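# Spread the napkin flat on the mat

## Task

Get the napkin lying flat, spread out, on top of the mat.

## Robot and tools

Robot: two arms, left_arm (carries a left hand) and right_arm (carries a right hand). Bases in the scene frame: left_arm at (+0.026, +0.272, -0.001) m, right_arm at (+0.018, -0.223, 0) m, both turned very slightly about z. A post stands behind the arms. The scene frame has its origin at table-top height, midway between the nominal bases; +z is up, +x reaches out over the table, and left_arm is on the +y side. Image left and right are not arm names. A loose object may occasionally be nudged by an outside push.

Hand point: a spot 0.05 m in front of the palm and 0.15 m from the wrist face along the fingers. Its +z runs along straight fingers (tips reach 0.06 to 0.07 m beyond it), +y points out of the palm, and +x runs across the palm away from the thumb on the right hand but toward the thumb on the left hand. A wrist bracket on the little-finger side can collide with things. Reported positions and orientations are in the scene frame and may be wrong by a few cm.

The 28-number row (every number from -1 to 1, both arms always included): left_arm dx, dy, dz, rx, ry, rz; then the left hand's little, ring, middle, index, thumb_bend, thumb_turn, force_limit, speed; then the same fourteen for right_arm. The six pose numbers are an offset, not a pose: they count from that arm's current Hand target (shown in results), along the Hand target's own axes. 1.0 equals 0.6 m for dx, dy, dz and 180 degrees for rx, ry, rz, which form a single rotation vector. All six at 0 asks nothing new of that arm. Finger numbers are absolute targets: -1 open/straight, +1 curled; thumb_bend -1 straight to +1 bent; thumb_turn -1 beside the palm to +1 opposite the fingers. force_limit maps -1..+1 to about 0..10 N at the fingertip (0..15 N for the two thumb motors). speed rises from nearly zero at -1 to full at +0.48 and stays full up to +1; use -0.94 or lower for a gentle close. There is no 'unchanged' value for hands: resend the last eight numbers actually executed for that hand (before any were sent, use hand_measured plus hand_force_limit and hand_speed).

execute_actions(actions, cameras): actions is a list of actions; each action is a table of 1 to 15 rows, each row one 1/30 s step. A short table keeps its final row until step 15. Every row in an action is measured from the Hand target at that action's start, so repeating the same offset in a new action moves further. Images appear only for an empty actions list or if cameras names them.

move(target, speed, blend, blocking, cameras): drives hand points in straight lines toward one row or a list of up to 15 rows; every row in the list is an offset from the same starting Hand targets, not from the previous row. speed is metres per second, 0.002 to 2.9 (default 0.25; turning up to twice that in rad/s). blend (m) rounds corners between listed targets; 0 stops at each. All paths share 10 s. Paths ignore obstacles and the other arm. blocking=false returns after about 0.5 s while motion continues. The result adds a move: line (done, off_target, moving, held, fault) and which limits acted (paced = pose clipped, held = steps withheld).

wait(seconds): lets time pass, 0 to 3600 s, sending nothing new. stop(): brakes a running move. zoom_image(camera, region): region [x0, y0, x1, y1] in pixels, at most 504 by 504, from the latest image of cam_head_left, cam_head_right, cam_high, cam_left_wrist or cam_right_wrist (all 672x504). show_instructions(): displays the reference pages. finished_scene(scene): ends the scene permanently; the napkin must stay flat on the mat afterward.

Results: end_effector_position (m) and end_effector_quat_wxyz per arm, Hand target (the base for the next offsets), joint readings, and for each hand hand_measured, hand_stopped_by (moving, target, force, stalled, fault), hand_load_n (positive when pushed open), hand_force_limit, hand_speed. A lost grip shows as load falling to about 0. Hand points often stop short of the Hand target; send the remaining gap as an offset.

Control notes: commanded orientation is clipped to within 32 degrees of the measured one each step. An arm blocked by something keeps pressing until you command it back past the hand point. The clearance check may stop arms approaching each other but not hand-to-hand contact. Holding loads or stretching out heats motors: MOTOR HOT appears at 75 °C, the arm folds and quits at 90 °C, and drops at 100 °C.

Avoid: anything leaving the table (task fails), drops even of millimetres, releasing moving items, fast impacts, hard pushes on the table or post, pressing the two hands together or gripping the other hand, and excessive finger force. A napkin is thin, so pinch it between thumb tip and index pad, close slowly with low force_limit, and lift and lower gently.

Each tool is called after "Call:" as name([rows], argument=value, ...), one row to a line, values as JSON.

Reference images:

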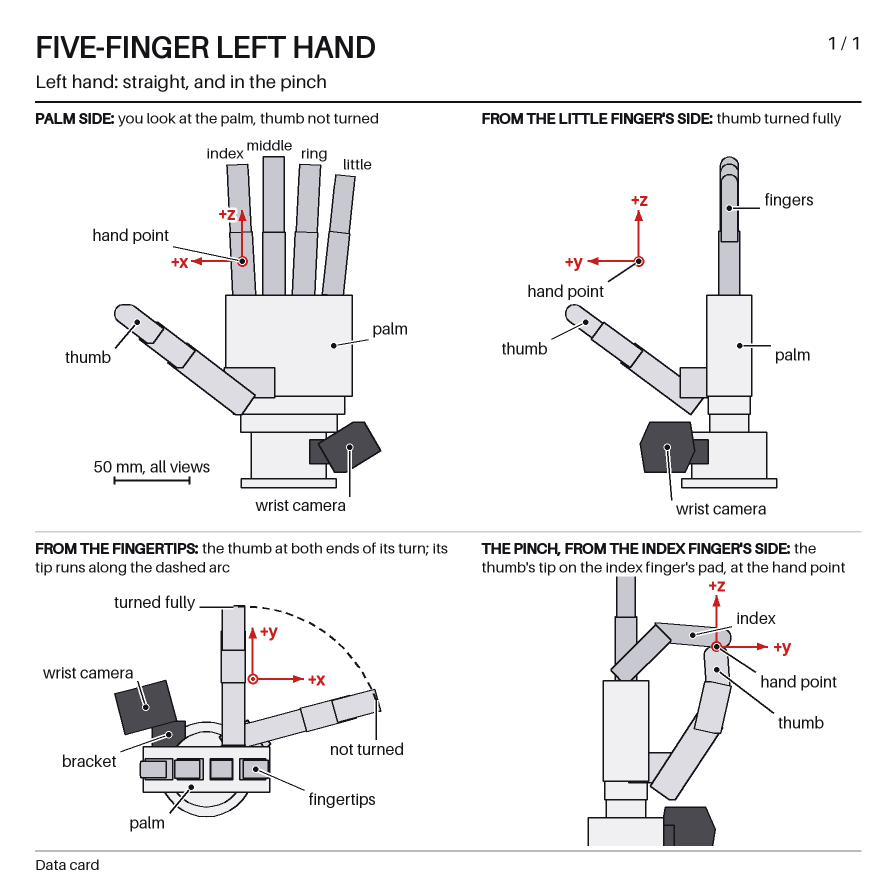

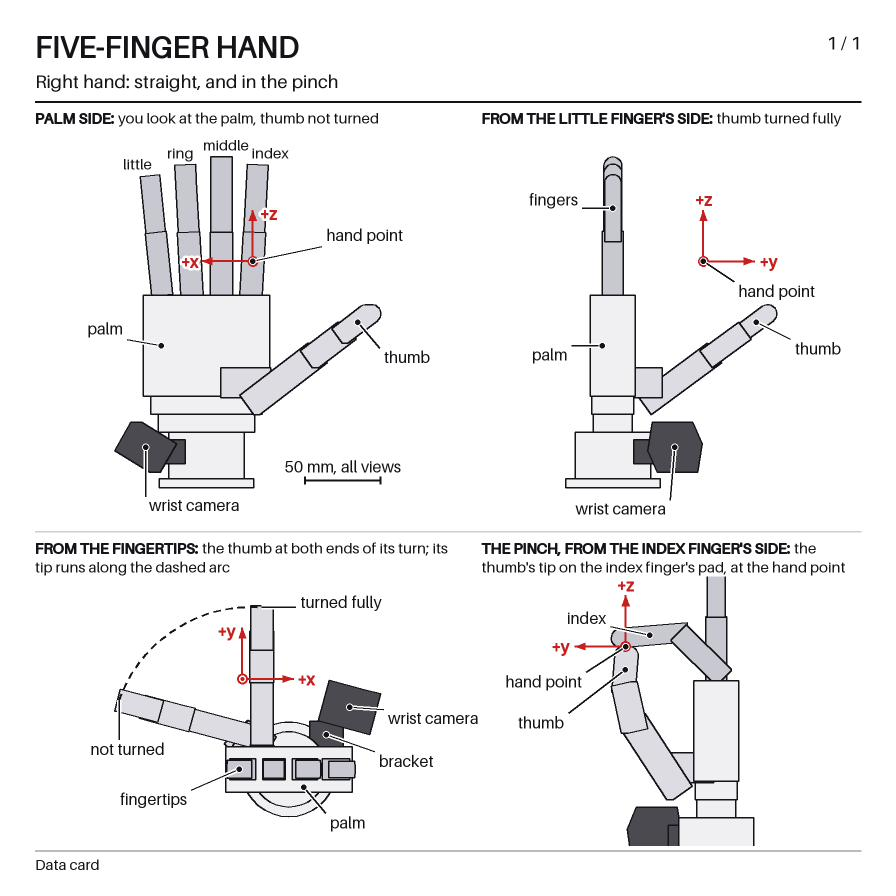

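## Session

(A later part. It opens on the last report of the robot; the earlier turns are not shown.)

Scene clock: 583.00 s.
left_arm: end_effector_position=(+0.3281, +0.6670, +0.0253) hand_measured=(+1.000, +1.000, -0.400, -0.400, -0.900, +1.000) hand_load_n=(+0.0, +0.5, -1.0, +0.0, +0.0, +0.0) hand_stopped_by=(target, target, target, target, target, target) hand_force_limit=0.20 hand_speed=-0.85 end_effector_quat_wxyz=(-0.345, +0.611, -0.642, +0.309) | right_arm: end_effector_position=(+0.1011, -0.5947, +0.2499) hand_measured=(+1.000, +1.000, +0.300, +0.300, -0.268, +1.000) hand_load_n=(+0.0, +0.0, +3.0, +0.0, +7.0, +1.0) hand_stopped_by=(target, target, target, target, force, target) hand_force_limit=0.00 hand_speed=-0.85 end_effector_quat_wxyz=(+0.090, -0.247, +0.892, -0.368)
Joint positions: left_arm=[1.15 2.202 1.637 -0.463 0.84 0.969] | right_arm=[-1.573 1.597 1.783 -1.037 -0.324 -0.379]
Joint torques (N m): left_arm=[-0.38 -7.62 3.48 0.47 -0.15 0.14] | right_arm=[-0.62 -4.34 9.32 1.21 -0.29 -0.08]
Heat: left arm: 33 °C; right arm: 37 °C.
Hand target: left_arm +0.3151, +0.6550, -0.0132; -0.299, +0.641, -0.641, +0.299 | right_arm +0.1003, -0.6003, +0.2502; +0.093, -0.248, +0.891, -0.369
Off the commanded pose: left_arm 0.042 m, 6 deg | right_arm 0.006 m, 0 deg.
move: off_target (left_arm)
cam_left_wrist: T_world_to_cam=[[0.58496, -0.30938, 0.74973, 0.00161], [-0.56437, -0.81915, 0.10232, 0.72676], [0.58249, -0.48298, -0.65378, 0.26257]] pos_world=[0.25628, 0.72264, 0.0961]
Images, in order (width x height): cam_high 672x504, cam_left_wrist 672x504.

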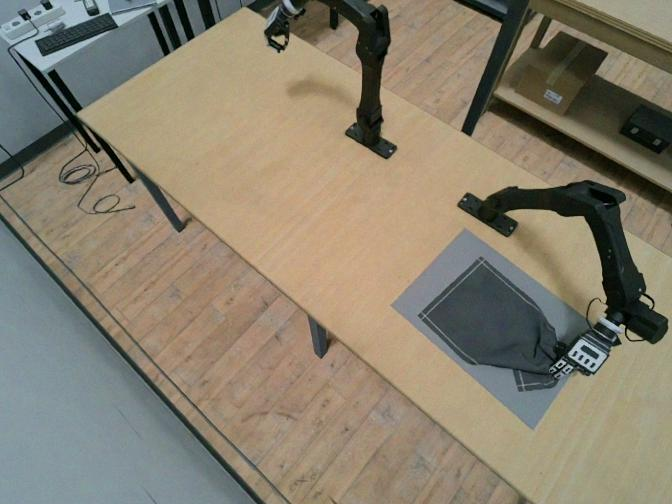

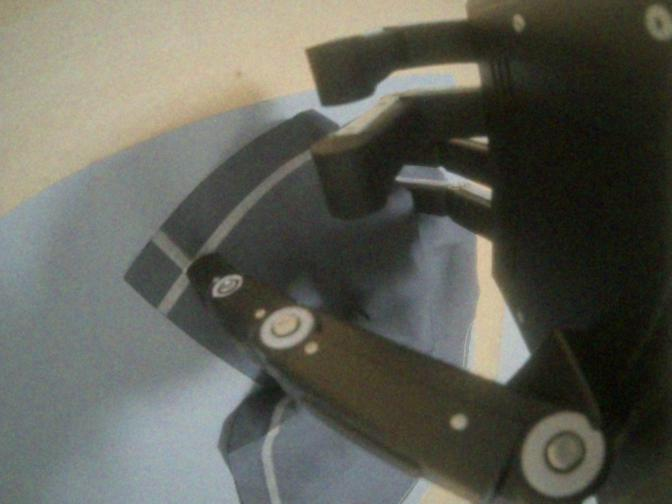

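Call:
move([
  [-0.02,-0.095,-0.047,0,0,0,1,1,-0.4,-0.4,-0.9,1,0.2,-0.85,0,0,0,0,0,0,1,1,0.3,0.3,-0.2,1,0,-0.85],
  [0,-0.16,-0.49,0,0,0,1,1,-0.4,-0.4,-0.9,1,0.2,-0.85,0,0,0,0,0,0,1,1,0.3,0.3,-0.2,1,0,-0.85],
], speed=[0.06,0.2], cameras=["cam_left_wrist","cam_high","cam_head_left"])

Call:
zoom_image(camera="cam_high", region=[370, 200, 620, 440])

Call:
zoom_image(camera="cam_head_left", region=[30, 130, 290, 320])

Scene clock: 590.67 s.
left_arm: end_effector_position=(+0.1514, +0.6592, +0.2472) hand_measured=(+1.000, +1.000, -0.400, -0.400, -0.900, +1.000) hand_load_n=(+0.0, +0.5, +0.0, +0.0, +0.0, +0.0) hand_stopped_by=(target, target, target, target, target, target) hand_force_limit=0.20 hand_speed=-0.85 end_effector_quat_wxyz=(-0.370, +0.656, -0.609, +0.247) | right_arm: end_effector_position=(+0.1011, -0.5947, +0.2499) hand_measured=(+1.000, +1.000, +0.300, +0.300, -0.268, +1.000) hand_load_n=(+0.0, +0.0, +3.5, +0.0, +7.0, +1.0) hand_stopped_by=(target, target, target, target, force, target) hand_force_limit=0.00 hand_speed=-0.85 end_effector_quat_wxyz=(+0.090, -0.247, +0.892, -0.368)
Joint positions: left_arm=[1.533 2.058 2.379 -1.57 0.882 1.322] | right_arm=[-1.573 1.597 1.783 -1.037 -0.324 -0.379]
Joint torques (N m): left_arm=[0.13 -9.74 4.19 0.4 0.56 0.09] | right_arm=[-0.55 -4.45 9.35 1.19 -0.28 -0.06]
Heat: left arm: 32 °C; right arm: 37 °C.
Hand target: left_arm +0.1515, +0.6551, +0.2494; -0.299, +0.641, -0.641, +0.299 | right_arm +0.1003, -0.6003, +0.2502; +0.093, -0.248, +0.891, -0.369
Off the commanded pose: left_arm 0.005 m, 11 deg | right_arm 0.006 m, 0 deg.
joint sent to its limit (left arm) — joint 4 (wrist pitch), lower limit. The joint targets are off in orientation, not in position.
move: off_target (left_arm)
cam_left_wrist: T_world_to_cam=[[0.66392, -0.25343, 0.70355, -0.10136], [-0.4244, -0.90233, 0.07546, 0.63816], [0.61571, -0.34868, -0.70663, 0.42628]] pos_world=[0.07566, 0.69877, 0.32438]
Images, in order (width x height): cam_head_left 672x504, cam_high 672x504, cam_left_wrist 672x504.

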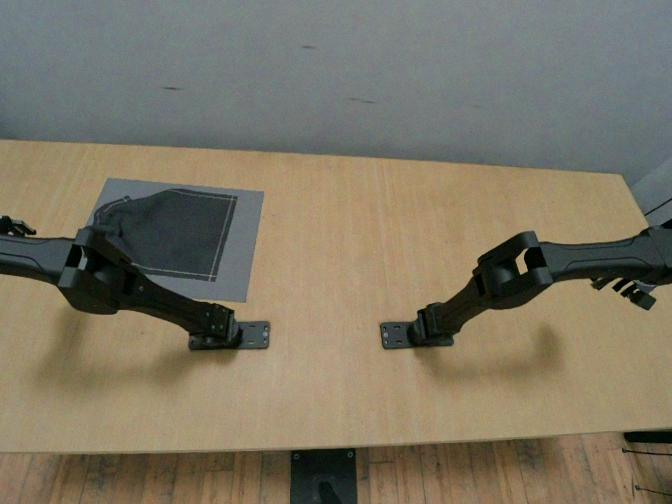

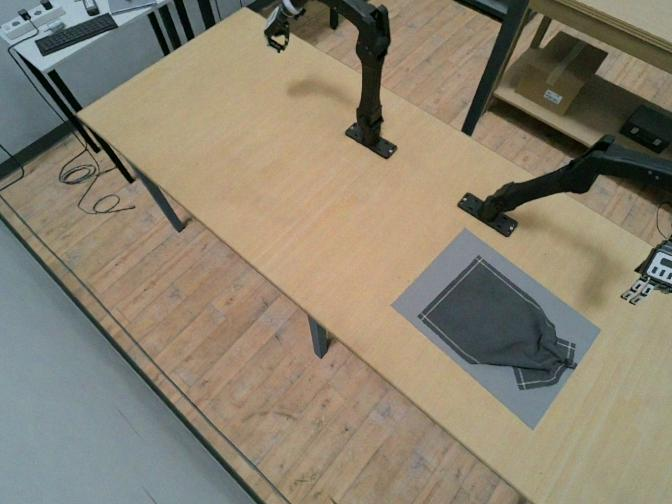

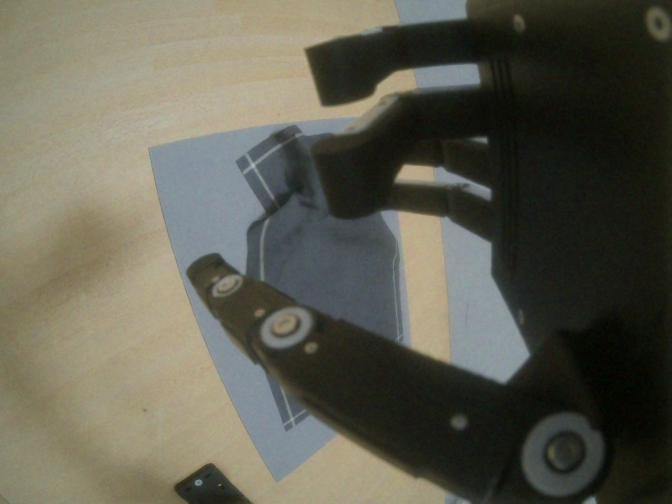

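Scaled by 2.016 from the camera's image (finer frame: 960x720).

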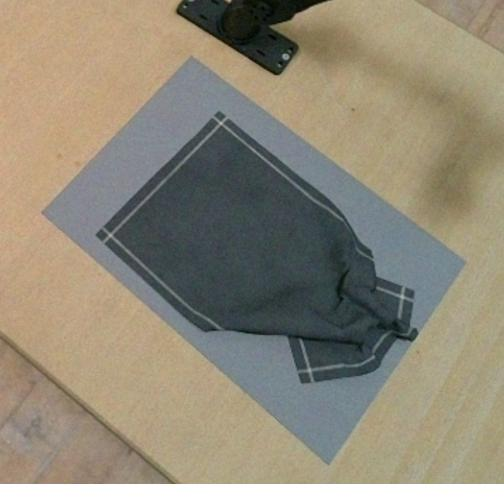

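Scaled by 1.938 from the camera's image (finer frame: 960x720).

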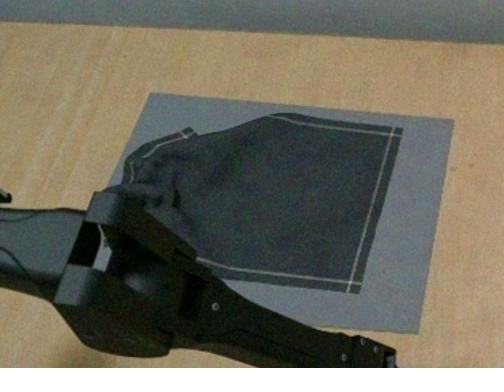

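Call:
zoom_image(camera="cam_high", region=[480, 290, 610, 420])

Scaled by 3.877 from the camera's image (finer frame: 960x720).

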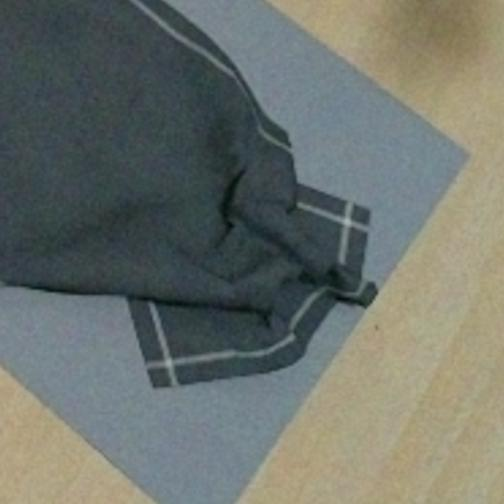

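Call:
move(target=[0.02,-0.0688,0.5462,-0.0275,-0.0820,-0.0752,1,1,0.3,0.3,-0.3,1,0,-0.4,0,0,0,0,0,0,1,1,0.3,0.3,-0.2,1,0,-0.85], speed=0.2, cameras=["cam_left_wrist","cam_high"])

Call:
zoom_image(camera="cam_high", region=[450, 260, 630, 440])

Scene clock: 627.17 s.
left_arm: end_effector_position=(+0.4249, +0.6368, +0.0713) hand_measured=(+1.000, +1.000, +0.300, +0.300, -0.304, +1.000) hand_load_n=(+0.0, +0.0, +3.0, +0.0, +5.5, +1.0) hand_stopped_by=(target, target, target, target, target, target) hand_force_limit=0.00 hand_speed=-0.40 end_effector_quat_wxyz=(-0.307, +0.757, -0.533, +0.221) | right_arm: end_effector_position=(+0.1011, -0.5947, +0.2499) hand_measured=(+1.000, +1.000, +0.300, +0.300, -0.268, +1.000) hand_load_n=(+0.5, +0.0, +3.0, +0.0, +7.0, +0.5) hand_stopped_by=(target, target, target, target, force, target) hand_force_limit=0.00 hand_speed=-0.85 end_effector_quat_wxyz=(+0.090, -0.247, +0.892, -0.368)
Joint positions: left_arm=[0.862 2.189 1.851 -0.535 0.372 0.399] | right_arm=[-1.573 1.597 1.783 -1.037 -0.324 -0.379]
Joint torques (N m): left_arm=[0.1 -10.04 8.43 1.26 0.11 -0.09] | right_arm=[-0.59 -4.44 9.39 1.2 -0.32 -0.07]
Heat: left arm: 32 °C; right arm: 37 °C.
Hand target: left_arm +0.4292, +0.6431, +0.0705; -0.313, +0.757, -0.530, +0.220 | right_arm +0.1003, -0.6003, +0.2502; +0.093, -0.248, +0.891, -0.369
Off the commanded pose: left_arm 0.008 m, 1 deg | right_arm 0.006 m, 0 deg.
move: done
cam_left_wrist: T_world_to_cam=[[0.76222, 0.0089, 0.64726, -0.36949], [-0.21065, -0.94207, 0.26102, 0.66857], [0.61209, -0.3353, -0.71619, 0.11954]] pos_world=[0.3493, 0.67321, 0.15026]
Images, in order (width x height): cam_high 672x504, cam_left_wrist 672x504.

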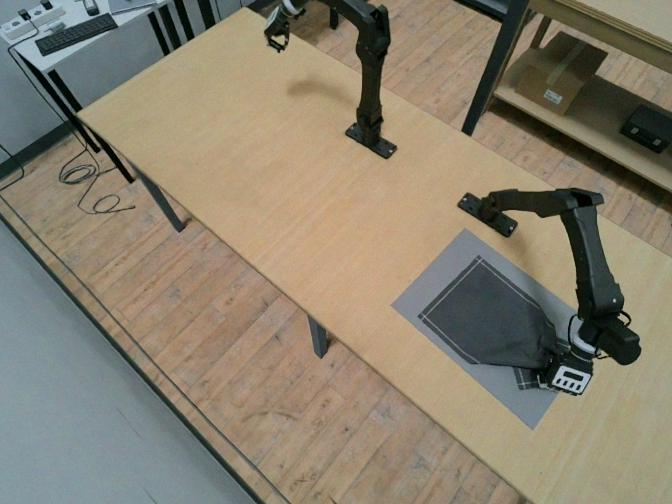

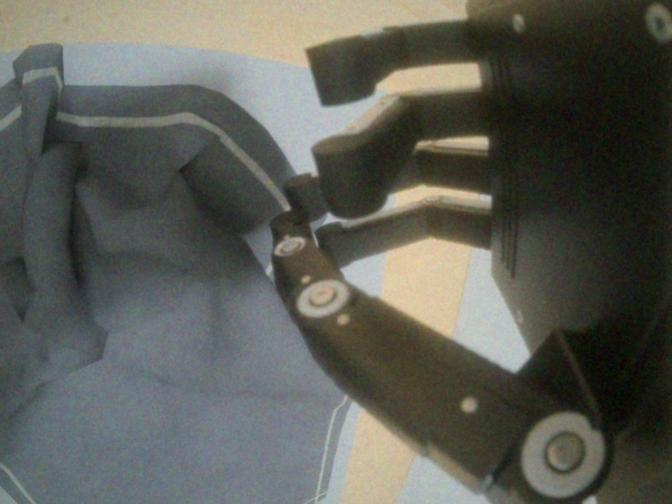

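Scaled by 2.800 from the camera's image (finer frame: 960x720).

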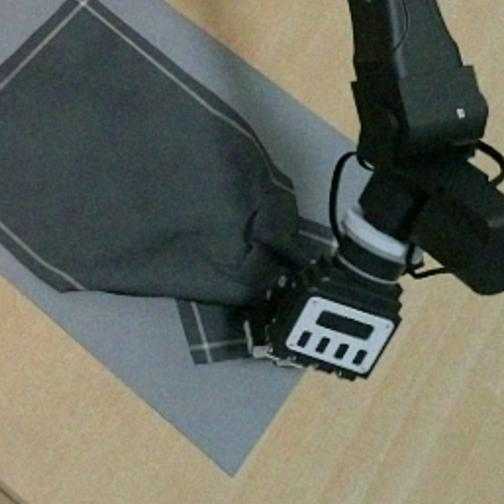

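Call:
move([
  [0,0.0919,0.0919,0,0,0,1,1,0.3,0.3,-0.3,1,0,-0.4,0,0,0,0,0,0,1,1,0.3,0.3,-0.2,1,0,-0.85],
  [-0.0235,0.0217,0.1717,0,0,0,1,1,0.3,0.3,-0.3,1,0,-0.4,0,0,0,0,0,0,1,1,0.3,0.3,-0.2,1,0,-0.85],
], speed=[0.07,0.06], cameras=["cam_left_wrist","cam_high"])

Call:
zoom_image(camera="cam_high", region=[450, 260, 630, 440])

Scene clock: 641.33 s.
left_arm: end_effector_position=(+0.4891, +0.6887, +0.0197) hand_measured=(+1.000, +1.000, +0.300, +0.300, -0.306, +1.000) hand_load_n=(+0.0, +0.0, +1.5, +0.0, +5.5, +0.5) hand_stopped_by=(target, target, target, target, target, target) hand_force_limit=0.00 hand_speed=-0.40 end_effector_quat_wxyz=(-0.349, +0.740, -0.527, +0.229) | right_arm: end_effector_position=(+0.1011, -0.5947, +0.2499) hand_measured=(+1.000, +1.000, +0.300, +0.300, -0.268, +1.000) hand_load_n=(+0.0, +0.0, +3.0, +0.0, +7.0, +1.0) hand_stopped_by=(target, target, target, target, force, target) hand_force_limit=0.00 hand_speed=-0.85 end_effector_quat_wxyz=(+0.090, -0.247, +0.892, -0.368)
Joint positions: left_arm=[0.835 2.507 2.145 -0.408 0.358 0.366] | right_arm=[-1.573 1.597 1.783 -1.037 -0.324 -0.379]
Joint torques (N m): left_arm=[-0.65 -9.87 7.34 0.79 -0.01 -0.02] | right_arm=[-0.51 -4.4 9.43 1.23 -0.31 -0.06]
Heat: left arm: 32 °C; right arm: 37 °C.
Hand target: left_arm +0.4842, +0.6781, -0.0115; -0.314, +0.757, -0.530, +0.220 | right_arm +0.1003, -0.6003, +0.2502; +0.093, -0.248, +0.891, -0.369
Off the commanded pose: left_arm 0.033 m, 5 deg | right_arm 0.006 m, 0 deg.
move: off_target (left_arm)
cam_left_wrist: T_world_to_cam=[[0.71671, -0.02957, 0.69675, -0.3377], [-0.22083, -0.95731, 0.18652, 0.76146], [0.66149, -0.28754, -0.69264, 0.00318]] pos_world=[0.40808, 0.71988, 0.09546]
Images, in order (width x height): cam_high 672x504, cam_left_wrist 672x504.

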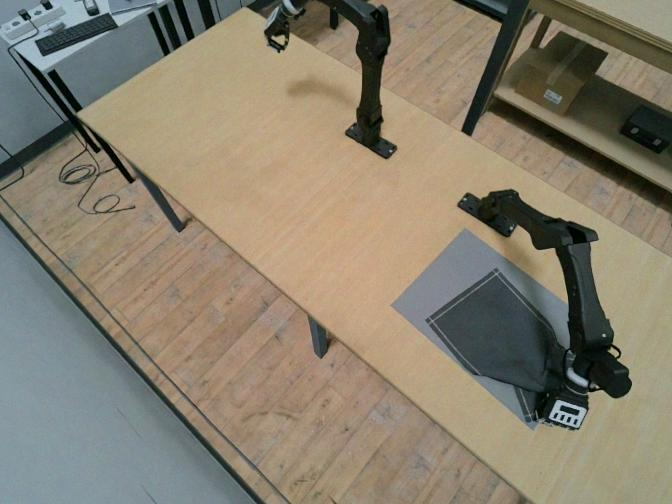

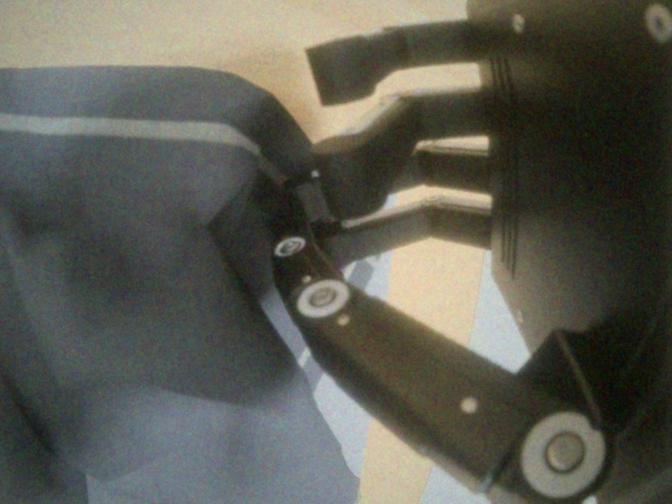

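Scaled by 2.800 from the camera's image (finer frame: 960x720).

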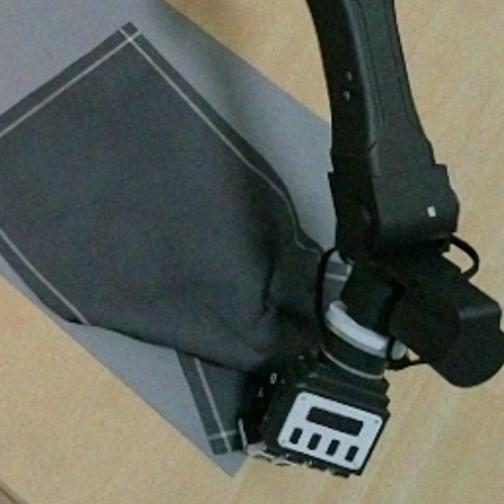

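Call:
move([
  [0,0,0,0,0,0,1,1,0.3,0.3,-0.3,1,0,-0.4,-0.6130,0.1115,-0.1958,0,-0.1579,-0.1587,1,1,0.3,0.3,-0.2,1,0,-0.85],
  [0,0,0,0,0,0,1,1,0.3,0.3,-0.3,1,0,-0.4,-0.9253,0.5622,-0.5797,0,-0.4322,-0.4345,1,1,0.3,0.3,-0.2,1,0,-0.85],
], speed=0.3, blend=[0.08,0], cameras=["cam_right_wrist","cam_high","cam_head_right"])

Scene clock: 659.17 s.
left_arm: end_effector_position=(+0.4890, +0.6887, +0.0194) hand_measured=(+1.000, +1.000, +0.300, +0.300, -0.306, +1.000) hand_load_n=(+0.0, +0.0, +1.5, +0.0, +5.5, +1.0) hand_stopped_by=(target, target, target, target, target, target) hand_force_limit=0.00 hand_speed=-0.40 end_effector_quat_wxyz=(-0.349, +0.740, -0.527, +0.229) | right_arm: end_effector_position=(+0.3301, +0.0952, +0.2543) hand_measured=(+1.000, +1.000, +0.300, +0.300, -0.268, +1.000) hand_load_n=(+0.0, +0.0, +3.0, +0.0, +6.5, +1.0) hand_stopped_by=(target, target, target, target, force, target) hand_force_limit=0.00 hand_speed=-0.85 end_effector_quat_wxyz=(-0.357, +0.869, -0.317, +0.128)
Joint positions: left_arm=[0.835 2.507 2.145 -0.408 0.358 0.366] | right_arm=[0.645 1.798 2.017 -1.022 -0.135 -0.134]
Joint torques (N m): left_arm=[-0.72 -9.81 7.28 0.79 0.02 -0.06] | right_arm=[0.29 -5.85 9.2 1.23 -0.19 -0.09]
Heat: left arm: 33 °C; right arm: 37 °C.
Hand target: left_arm +0.4842, +0.6781, -0.0117; -0.313, +0.757, -0.530, +0.220 | right_arm +0.3306, +0.0997, +0.2505; -0.354, +0.874, -0.311, +0.121
Off the commanded pose: left_arm 0.033 m, 5 deg | right_arm 0.006 m, 1 deg.
move: done
cam_right_wrist: T_world_to_cam=[[-0.21671, -0.72702, -0.65152, 0.29769], [-0.97533, 0.13245, 0.17661, 0.26774], [-0.0421, 0.67372, -0.73779, 0.24788]] pos_world=[0.33608, 0.01396, 0.32955]
Images, in order (width x height): cam_head_right 672x504, cam_high 672x504, cam_right_wrist 672x504.

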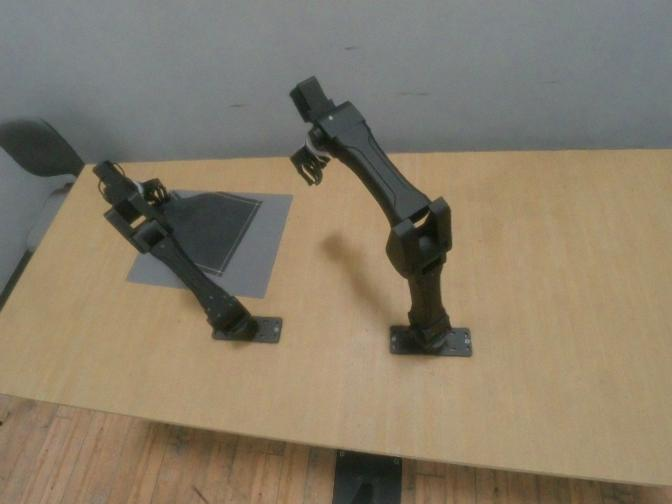

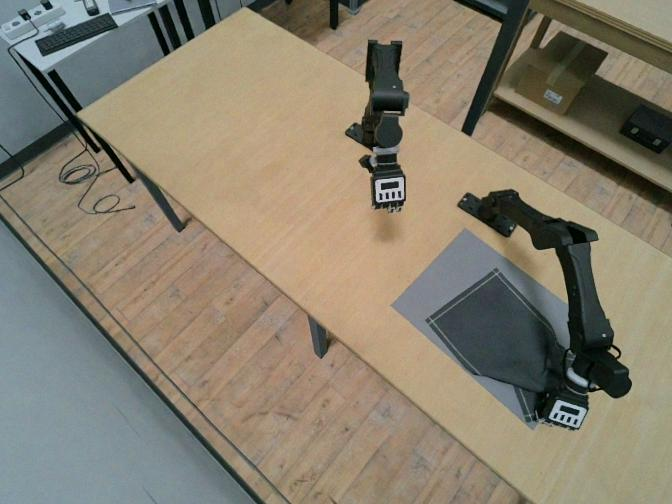

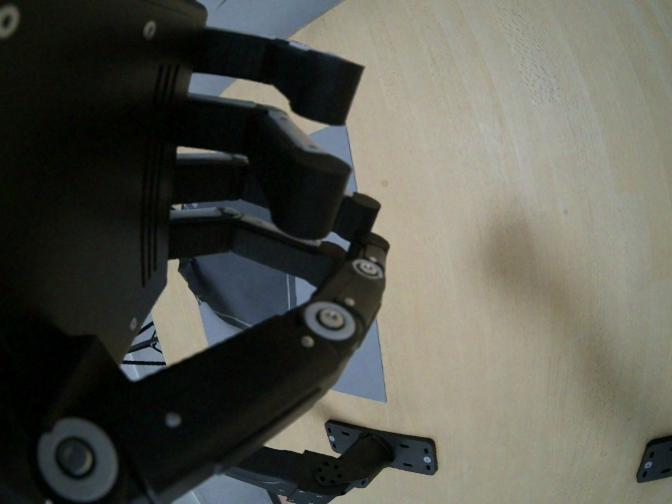

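Call:
move(target=[0,0,0,0,0,0,1,1,0.3,0.3,-0.3,1,0,-0.4,-0.3258,-0.0350,0.4323,0.0448,-0.0475,-0.0428,1,1,0.3,0.3,-0.2,1,0,-0.85], speed=0.2, cameras=["cam_right_wrist","cam_high","cam_head_right"])

Scene clock: 675.50 s.
left_arm: end_effector_position=(+0.4890, +0.6887, +0.0194) hand_measured=(+1.000, +1.000, +0.300, +0.300, -0.306, +1.000) hand_load_n=(+0.0, +0.0, +1.5, +0.0, +5.5, +1.0) hand_stopped_by=(target, target, target, target, target, target) hand_force_limit=0.00 hand_speed=-0.40 end_effector_quat_wxyz=(-0.349, +0.740, -0.527, +0.229) | right_arm: end_effector_position=(+0.2989, +0.3739, +0.0971) hand_measured=(+1.000, +1.000, +0.300, +0.300, -0.268, +1.000) hand_load_n=(+0.0, +0.0, +3.0, +0.0, +7.0, +1.0) hand_stopped_by=(target, target, target, target, force, target) hand_force_limit=0.00 hand_speed=-0.85 end_effector_quat_wxyz=(-0.440, +0.867, -0.209, +0.101)
Joint positions: left_arm=[0.835 2.507 2.145 -0.408 0.358 0.366] | right_arm=[1.037 2.477 2.326 -0.484 -0.026 -0.008]
Joint torques (N m): left_arm=[-0.77 -9.76 7.3 0.79 -0.01 -0.05] | right_arm=[0.14 -10 10.36 1.3 0.16 0.06]
Heat: left arm: 33 °C; right arm: 37 °C.
Hand target: left_arm +0.4842, +0.6781, -0.0117; -0.313, +0.757, -0.530, +0.220 | right_arm +0.3003, +0.3755, +0.0804; -0.428, +0.872, -0.215, +0.101
Off the commanded pose: left_arm 0.033 m, 5 deg | right_arm 0.017 m, 2 deg.
move: off_target (right_arm)
cam_right_wrist: T_world_to_cam=[[-0.00082, -0.6554, -0.75528, 0.31], [-0.98923, -0.11002, 0.09654, 0.33084], [-0.14637, 0.74723, -0.64825, -0.06214]] pos_world=[0.31844, 0.28601, 0.16191]
Images, in order (width x height): cam_head_right 672x504, cam_high 672x504, cam_right_wrist 672x504.

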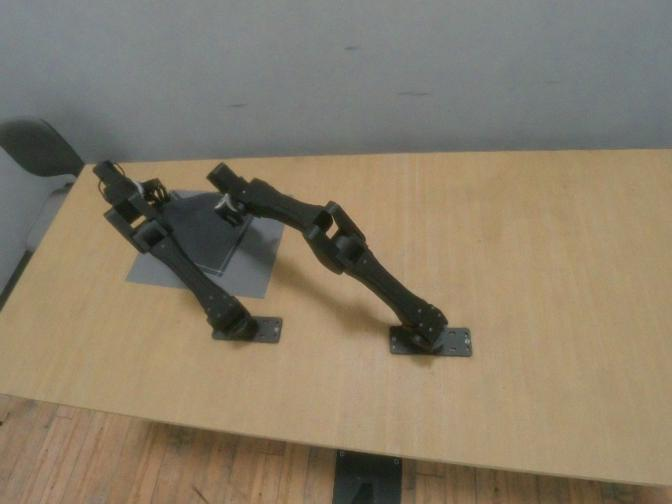

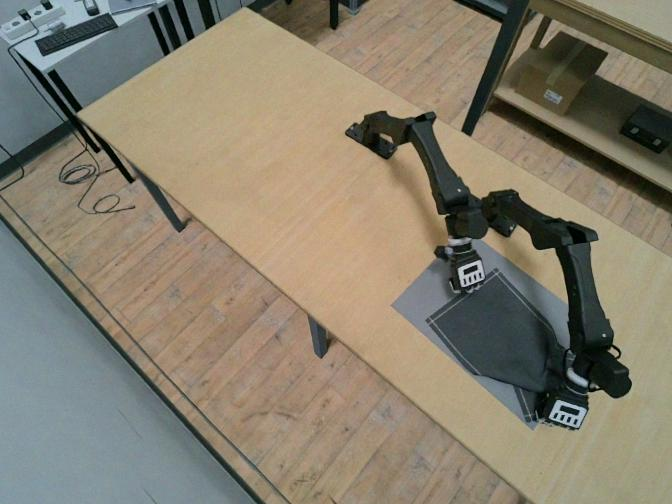

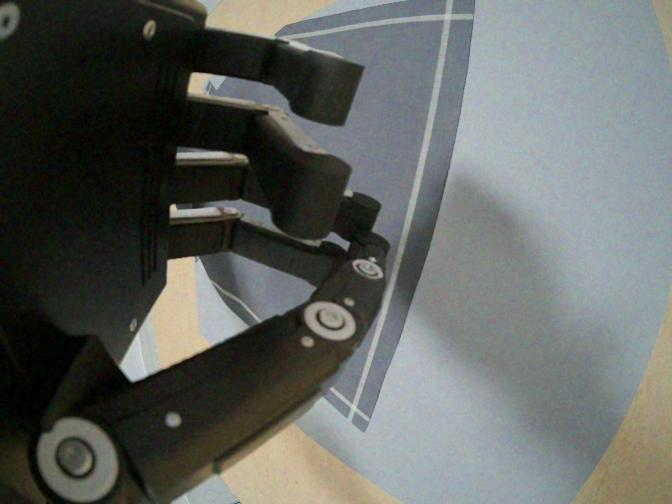

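Call:
move([
  [0,0,0,0,0,0,1,1,0.3,0.3,-0.3,1,0,-0.4,-0.0227,-0.0274,0.0351,0,0,0,1,1,0.3,0.3,-0.2,1,0,-0.85],
  [0,0,0,0,0,0,1,1,0.3,0.3,-0.3,1,0,-0.4,-0.0227,0.0933,0.1295,0,0,0,1,1,0.3,0.3,-0.2,1,0,-0.85],
], speed=[0.1,0.07], cameras=["cam_right_wrist","cam_high"])

Scene clock: 688.70 s.
left_arm: end_effector_position=(+0.4890, +0.6887, +0.0194) hand_measured=(+1.000, +1.000, +0.300, +0.300, -0.306, +1.000) hand_load_n=(+0.0, +0.0, +1.5, +0.0, +5.5, +0.5) hand_stopped_by=(target, target, target, target, target, target) hand_force_limit=0.00 hand_speed=-0.40 end_effector_quat_wxyz=(-0.349, +0.740, -0.527, +0.229) | right_arm: end_effector_position=(+0.3104, +0.4220, +0.0294) hand_measured=(+1.000, +1.000, +0.300, +0.300, -0.268, +1.000) hand_load_n=(+0.0, +0.0, +1.5, +0.0, +7.5, +1.0) hand_stopped_by=(target, target, target, target, force, target) hand_force_limit=0.00 hand_speed=-0.85 end_effector_quat_wxyz=(-0.472, +0.850, -0.208, +0.108)
Joint positions: left_arm=[0.835 2.507 2.145 -0.408 0.358 0.366] | right_arm=[1.059 2.711 2.445 -0.294 -0.006 0.011]
Joint torques (N m): left_arm=[-0.79 -9.81 7.31 0.78 -0.01 -0.03] | right_arm=[0.36 -12.11 4.74 1.14 0.15 0.02]
Heat: left arm: 33 °C; right arm: 37 °C.
Hand target: left_arm +0.4842, +0.6781, -0.0117; -0.313, +0.757, -0.530, +0.220 | right_arm +0.3001, +0.4059, -0.0117; -0.428, +0.872, -0.215, +0.101
Off the commanded pose: left_arm 0.033 m, 5 deg | right_arm 0.045 m, 6 deg.
move: off_target (right_arm)
cam_right_wrist: T_world_to_cam=[[0.01973, -0.60344, -0.79717, 0.26329], [-0.99222, -0.10984, 0.05859, 0.35597], [-0.12292, 0.78981, -0.60091, -0.16701]] pos_world=[0.32748, 0.32989, 0.08867]
Images, in order (width x height): cam_high 672x504, cam_right_wrist 672x504.

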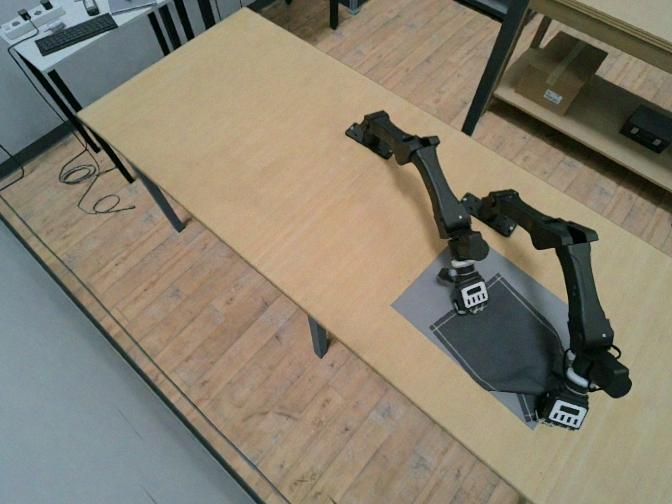

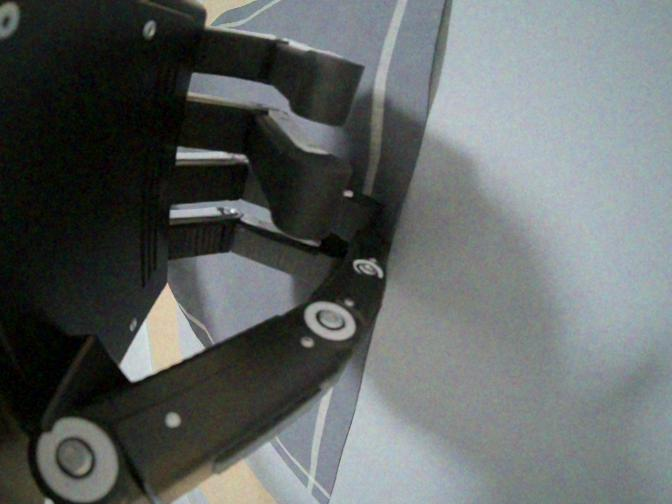

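Call:
move(target=[0,0,0,0,0,0,1,1,0.3,0.3,-0.3,1,0,-0.4,0.0644,0.0892,-0.1142,0,0,0,1,1,0.3,0.3,-0.2,1,0,-0.85], speed=0.06, cameras=["cam_right_wrist","cam_high","cam_left_wrist"])

Call:
zoom_image(camera="cam_high", region=[380, 210, 630, 440])

Scene clock: 694.33 s.
left_arm: end_effector_position=(+0.4890, +0.6886, +0.0194) hand_measured=(+1.000, +1.000, +0.300, +0.300, -0.306, +1.000) hand_load_n=(+0.0, +0.5, +1.5, +0.0, +5.5, +1.0) hand_stopped_by=(target, target, target, target, target, target) hand_force_limit=0.00 hand_speed=-0.40 end_effector_quat_wxyz=(-0.349, +0.740, -0.527, +0.229) | right_arm: end_effector_position=(+0.3007, +0.3459, +0.0273) hand_measured=(+1.000, +1.000, +0.300, +0.300, -0.268, +1.000) hand_load_n=(+0.0, +0.0, +3.0, +0.0, +7.0, +1.0) hand_stopped_by=(target, target, target, target, force, target) hand_force_limit=0.00 hand_speed=-0.85 end_effector_quat_wxyz=(-0.490, +0.841, -0.205, +0.108)
Joint positions: left_arm=[0.835 2.507 2.145 -0.409 0.358 0.365] | right_arm=[1.002 2.327 1.685 0.121 -0.064 -0.014]
Joint torques (N m): left_arm=[-0.73 -9.78 7.3 0.79 0 -0.01] | right_arm=[-1.1 -11.38 3.88 0.69 0.08 -0.18]
Heat: left arm: 33 °C; right arm: 37 °C.
Hand target: left_arm +0.4842, +0.6781, -0.0117; -0.313, +0.757, -0.530, +0.220 | right_arm +0.2941, +0.3110, -0.0122; -0.428, +0.872, -0.215, +0.101
Off the commanded pose: left_arm 0.033 m, 5 deg | right_arm 0.053 m, 8 deg.
move: off_target (right_arm)
cam_left_wrist: T_world_to_cam=[[0.71696, -0.02842, 0.69654, -0.3384], [-0.22025, -0.95722, 0.18765, 0.76101], [0.66141, -0.28795, -0.69255, 0.00326]] pos_world=[0.40808, 0.71978, 0.09516]
cam_right_wrist: T_world_to_cam=[[0.03301, -0.57181, -0.81972, 0.20152], [-0.99207, -0.11828, 0.04256, 0.34139], [-0.1213, 0.81182, -0.57118, -0.11815]] pos_world=[0.3177, 0.25152, 0.08318]
Images, in order (width x height): cam_high 672x504, cam_left_wrist 672x504, cam_right_wrist 672x504.

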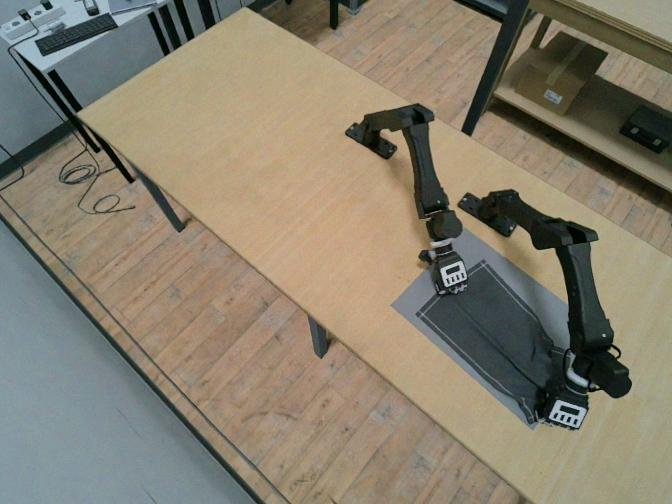

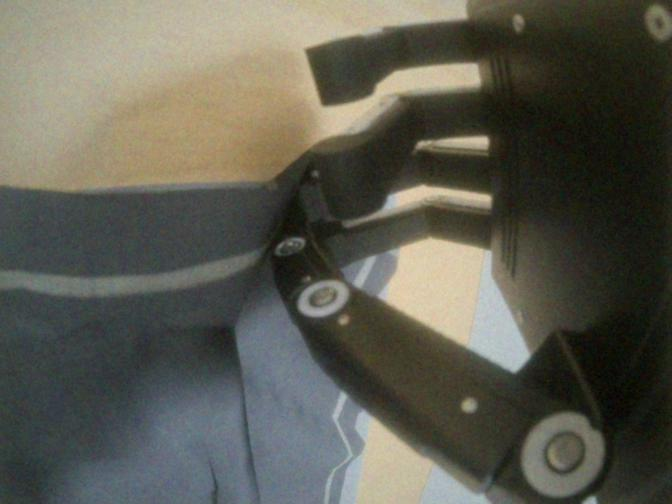

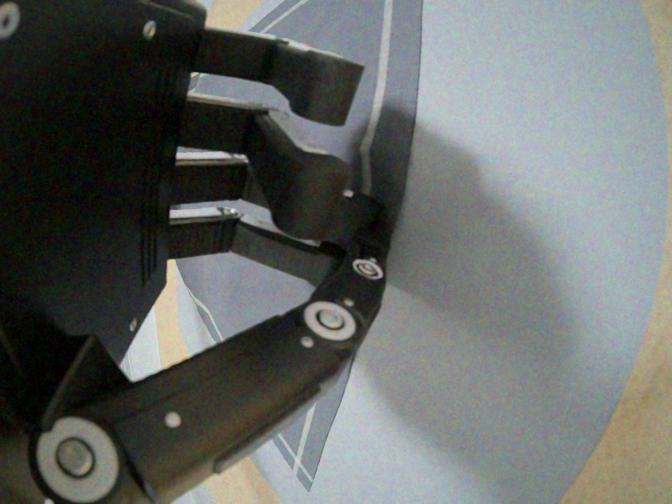

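Scaled by 2.016 from the camera's image (finer frame: 960x720).

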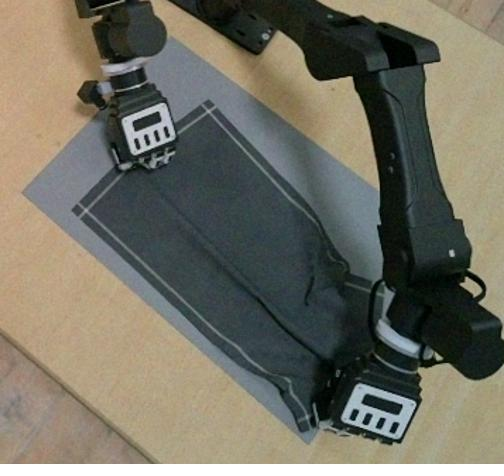

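Call:
move([
  [0.0,-0.1179,-0.1179,0,0,0,1,1,0.3,0.3,-0.3,1,0,-0.4,0,0,0,0,0,0,1,1,0.3,0.3,-0.2,1,0,-0.85],
  [-0.25,-0.11,-0.5,0,0,0,1,1,0.3,0.3,-0.3,1,0,-0.4,0,0,0,0,0,0,1,1,0.3,0.3,-0.2,1,0,-0.85],
], speed=[0.08,0.2], cameras=["cam_left_wrist","cam_high"])

Call:
zoom_image(camera="cam_high", region=[380, 210, 630, 440])

Scene clock: 706.30 s.
left_arm: end_effector_position=(+0.2756, +0.7648, +0.2324) hand_measured=(+1.000, +1.000, +0.300, +0.300, -0.306, +1.000) hand_load_n=(+0.0, +0.0, +3.0, +0.0, +5.5, +0.5) hand_stopped_by=(target, target, target, target, target, target) hand_force_limit=0.00 hand_speed=-0.40 end_effector_quat_wxyz=(-0.411, +0.746, -0.481, +0.207) | right_arm: end_effector_position=(+0.3007, +0.3458, +0.0273) hand_measured=(+1.000, +1.000, +0.300, +0.300, -0.268, +1.000) hand_load_n=(+0.0, +0.0, +3.0, +0.0, +7.0, +1.0) hand_stopped_by=(target, target, target, target, force, target) hand_force_limit=0.00 hand_speed=-0.85 end_effector_quat_wxyz=(-0.490, +0.841, -0.205, +0.108)
Joint positions: left_arm=[1.269 2.426 2.854 -1.198 0.594 0.603] | right_arm=[1.002 2.327 1.685 0.121 -0.064 -0.015]
Joint torques (N m): left_arm=[-0.2 -13.05 6.56 1.16 0.33 0.06] | right_arm=[-1.13 -11.55 3.81 0.68 0.06 -0.18]
Heat: left arm: 33 °C; right arm: 36 °C.
Hand target: left_arm +0.2773, +0.7625, +0.2470; -0.313, +0.757, -0.530, +0.220 | right_arm +0.2941, +0.3110, -0.0122; -0.428, +0.872, -0.215, +0.101
Off the commanded pose: left_arm 0.015 m, 13 deg | right_arm 0.053 m, 8 deg.
elbow stopped short (left arm): the move would have taken joint 3 (elbow) straighter than the controller allows.
move: off_target (left_arm)
cam_left_wrist: T_world_to_cam=[[0.6743, -0.01121, 0.73838, -0.34271], [-0.11469, -0.98934, 0.08971, 0.76519], [0.7295, -0.14517, -0.6684, 0.18027]] pos_world=[0.18734, 0.77937, 0.3049]
Images, in order (width x height): cam_high 672x504, cam_left_wrist 672x504.

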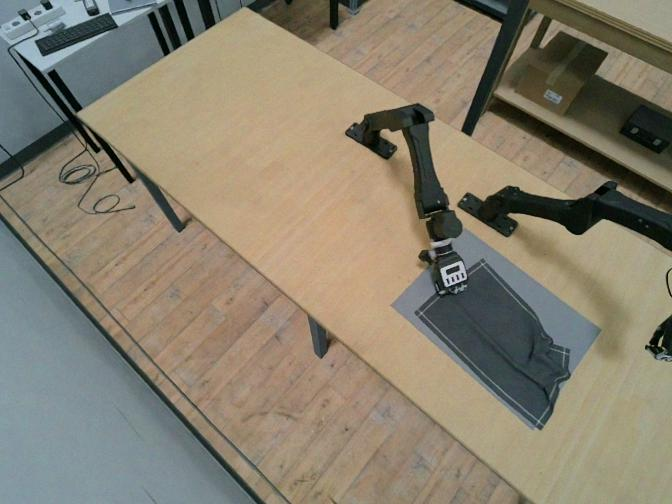

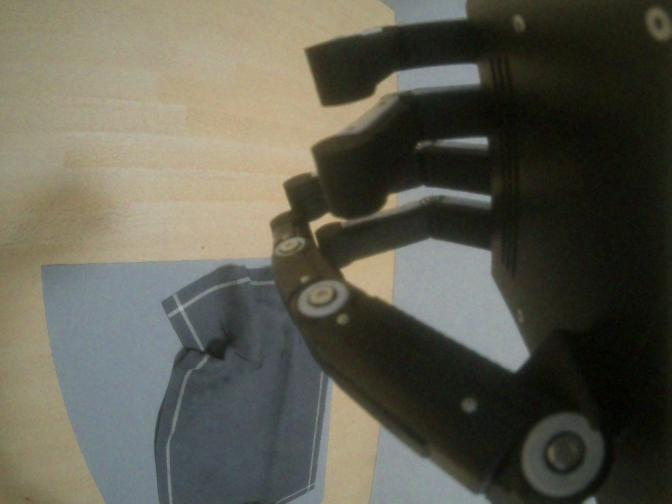

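Scaled by 2.016 from the camera's image (finer frame: 960x720).

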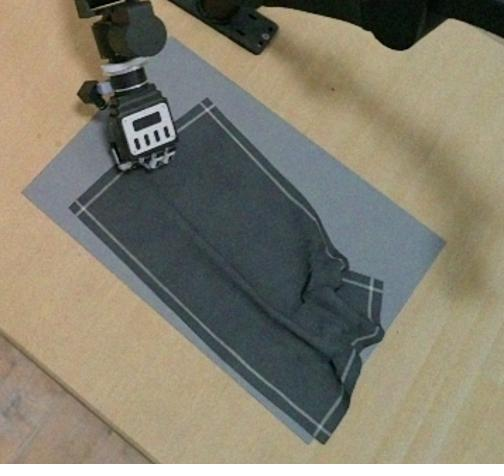

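Call:
move(target=[0.1215,0.2347,0.1590,0,-0.1571,-0.1571,1,1,0.3,0.3,-0.3,1,0,-0.4,0,0,0,0,0,0,1,1,0.3,0.3,-0.2,1,0,-0.85], speed=0.2, cameras=["cam_left_wrist","cam_high"])

Call:
zoom_image(camera="cam_high", region=[500, 270, 630, 400])

Scene clock: 717.07 s.
left_arm: end_effector_position=(+0.2696, +0.6841, +0.0737) hand_measured=(+1.000, +1.000, +0.300, +0.300, -0.306, +1.000) hand_load_n=(+0.0, +0.0, +3.0, +0.0, +5.5, +0.5) hand_stopped_by=(target, target, target, target, target, target) hand_force_limit=0.00 hand_speed=-0.40 end_effector_quat_wxyz=(-0.359, +0.896, -0.241, +0.098) | right_arm: end_effector_position=(+0.3007, +0.3458, +0.0273) hand_measured=(+1.000, +1.000, +0.300, +0.300, -0.268, +1.000) hand_load_n=(+0.0, +0.0, +3.0, +0.0, +7.0, +1.0) hand_stopped_by=(target, target, target, target, force, target) hand_force_limit=0.00 hand_speed=-0.85 end_effector_quat_wxyz=(-0.490, +0.841, -0.205, +0.108)
Joint positions: left_arm=[1.097 1.852 1.36 -0.318 0.049 0.048] | right_arm=[1.002 2.327 1.685 0.121 -0.064 -0.015]
Joint torques (N m): left_arm=[-0.54 -10.54 5.15 1.4 -0.02 -0.05] | right_arm=[-1.13 -11.52 3.71 0.69 0.08 -0.2]
Heat: left arm: 33 °C; right arm: 36 °C.
Hand target: left_arm +0.2721, +0.6830, +0.0801; -0.370, +0.892, -0.239, +0.099 | right_arm +0.2941, +0.3110, -0.0122; -0.428, +0.872, -0.215, +0.101
Off the commanded pose: left_arm 0.007 m, 1 deg | right_arm 0.053 m, 8 deg.
move: done
cam_left_wrist: T_world_to_cam=[[0.5815, 0.50614, 0.63693, -0.54377], [0.4527, -0.85181, 0.26359, 0.43896], [0.67596, 0.13506, -0.72446, -0.10626]] pos_world=[0.18931, 0.66349, 0.15366]
Images, in order (width x height): cam_high 672x504, cam_left_wrist 672x504.

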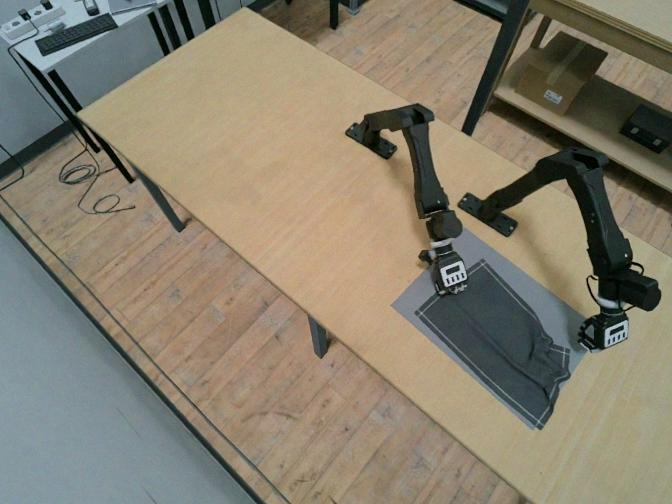

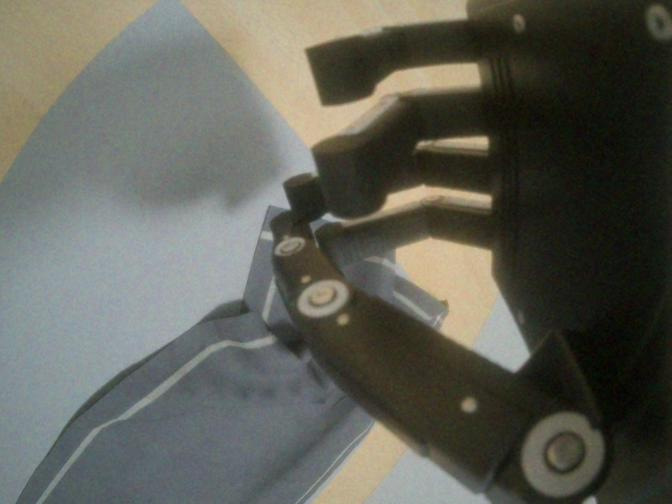

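Scaled by 3.877 from the camera's image (finer frame: 960x720).

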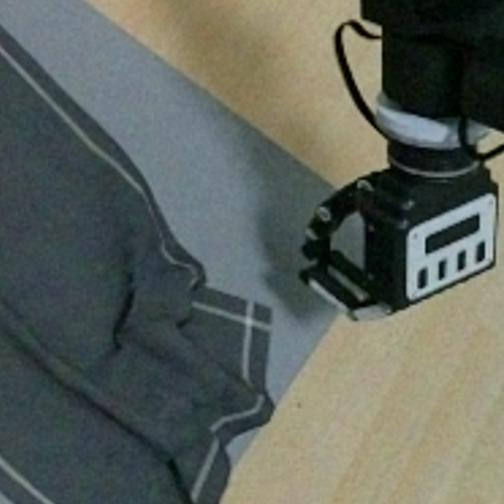

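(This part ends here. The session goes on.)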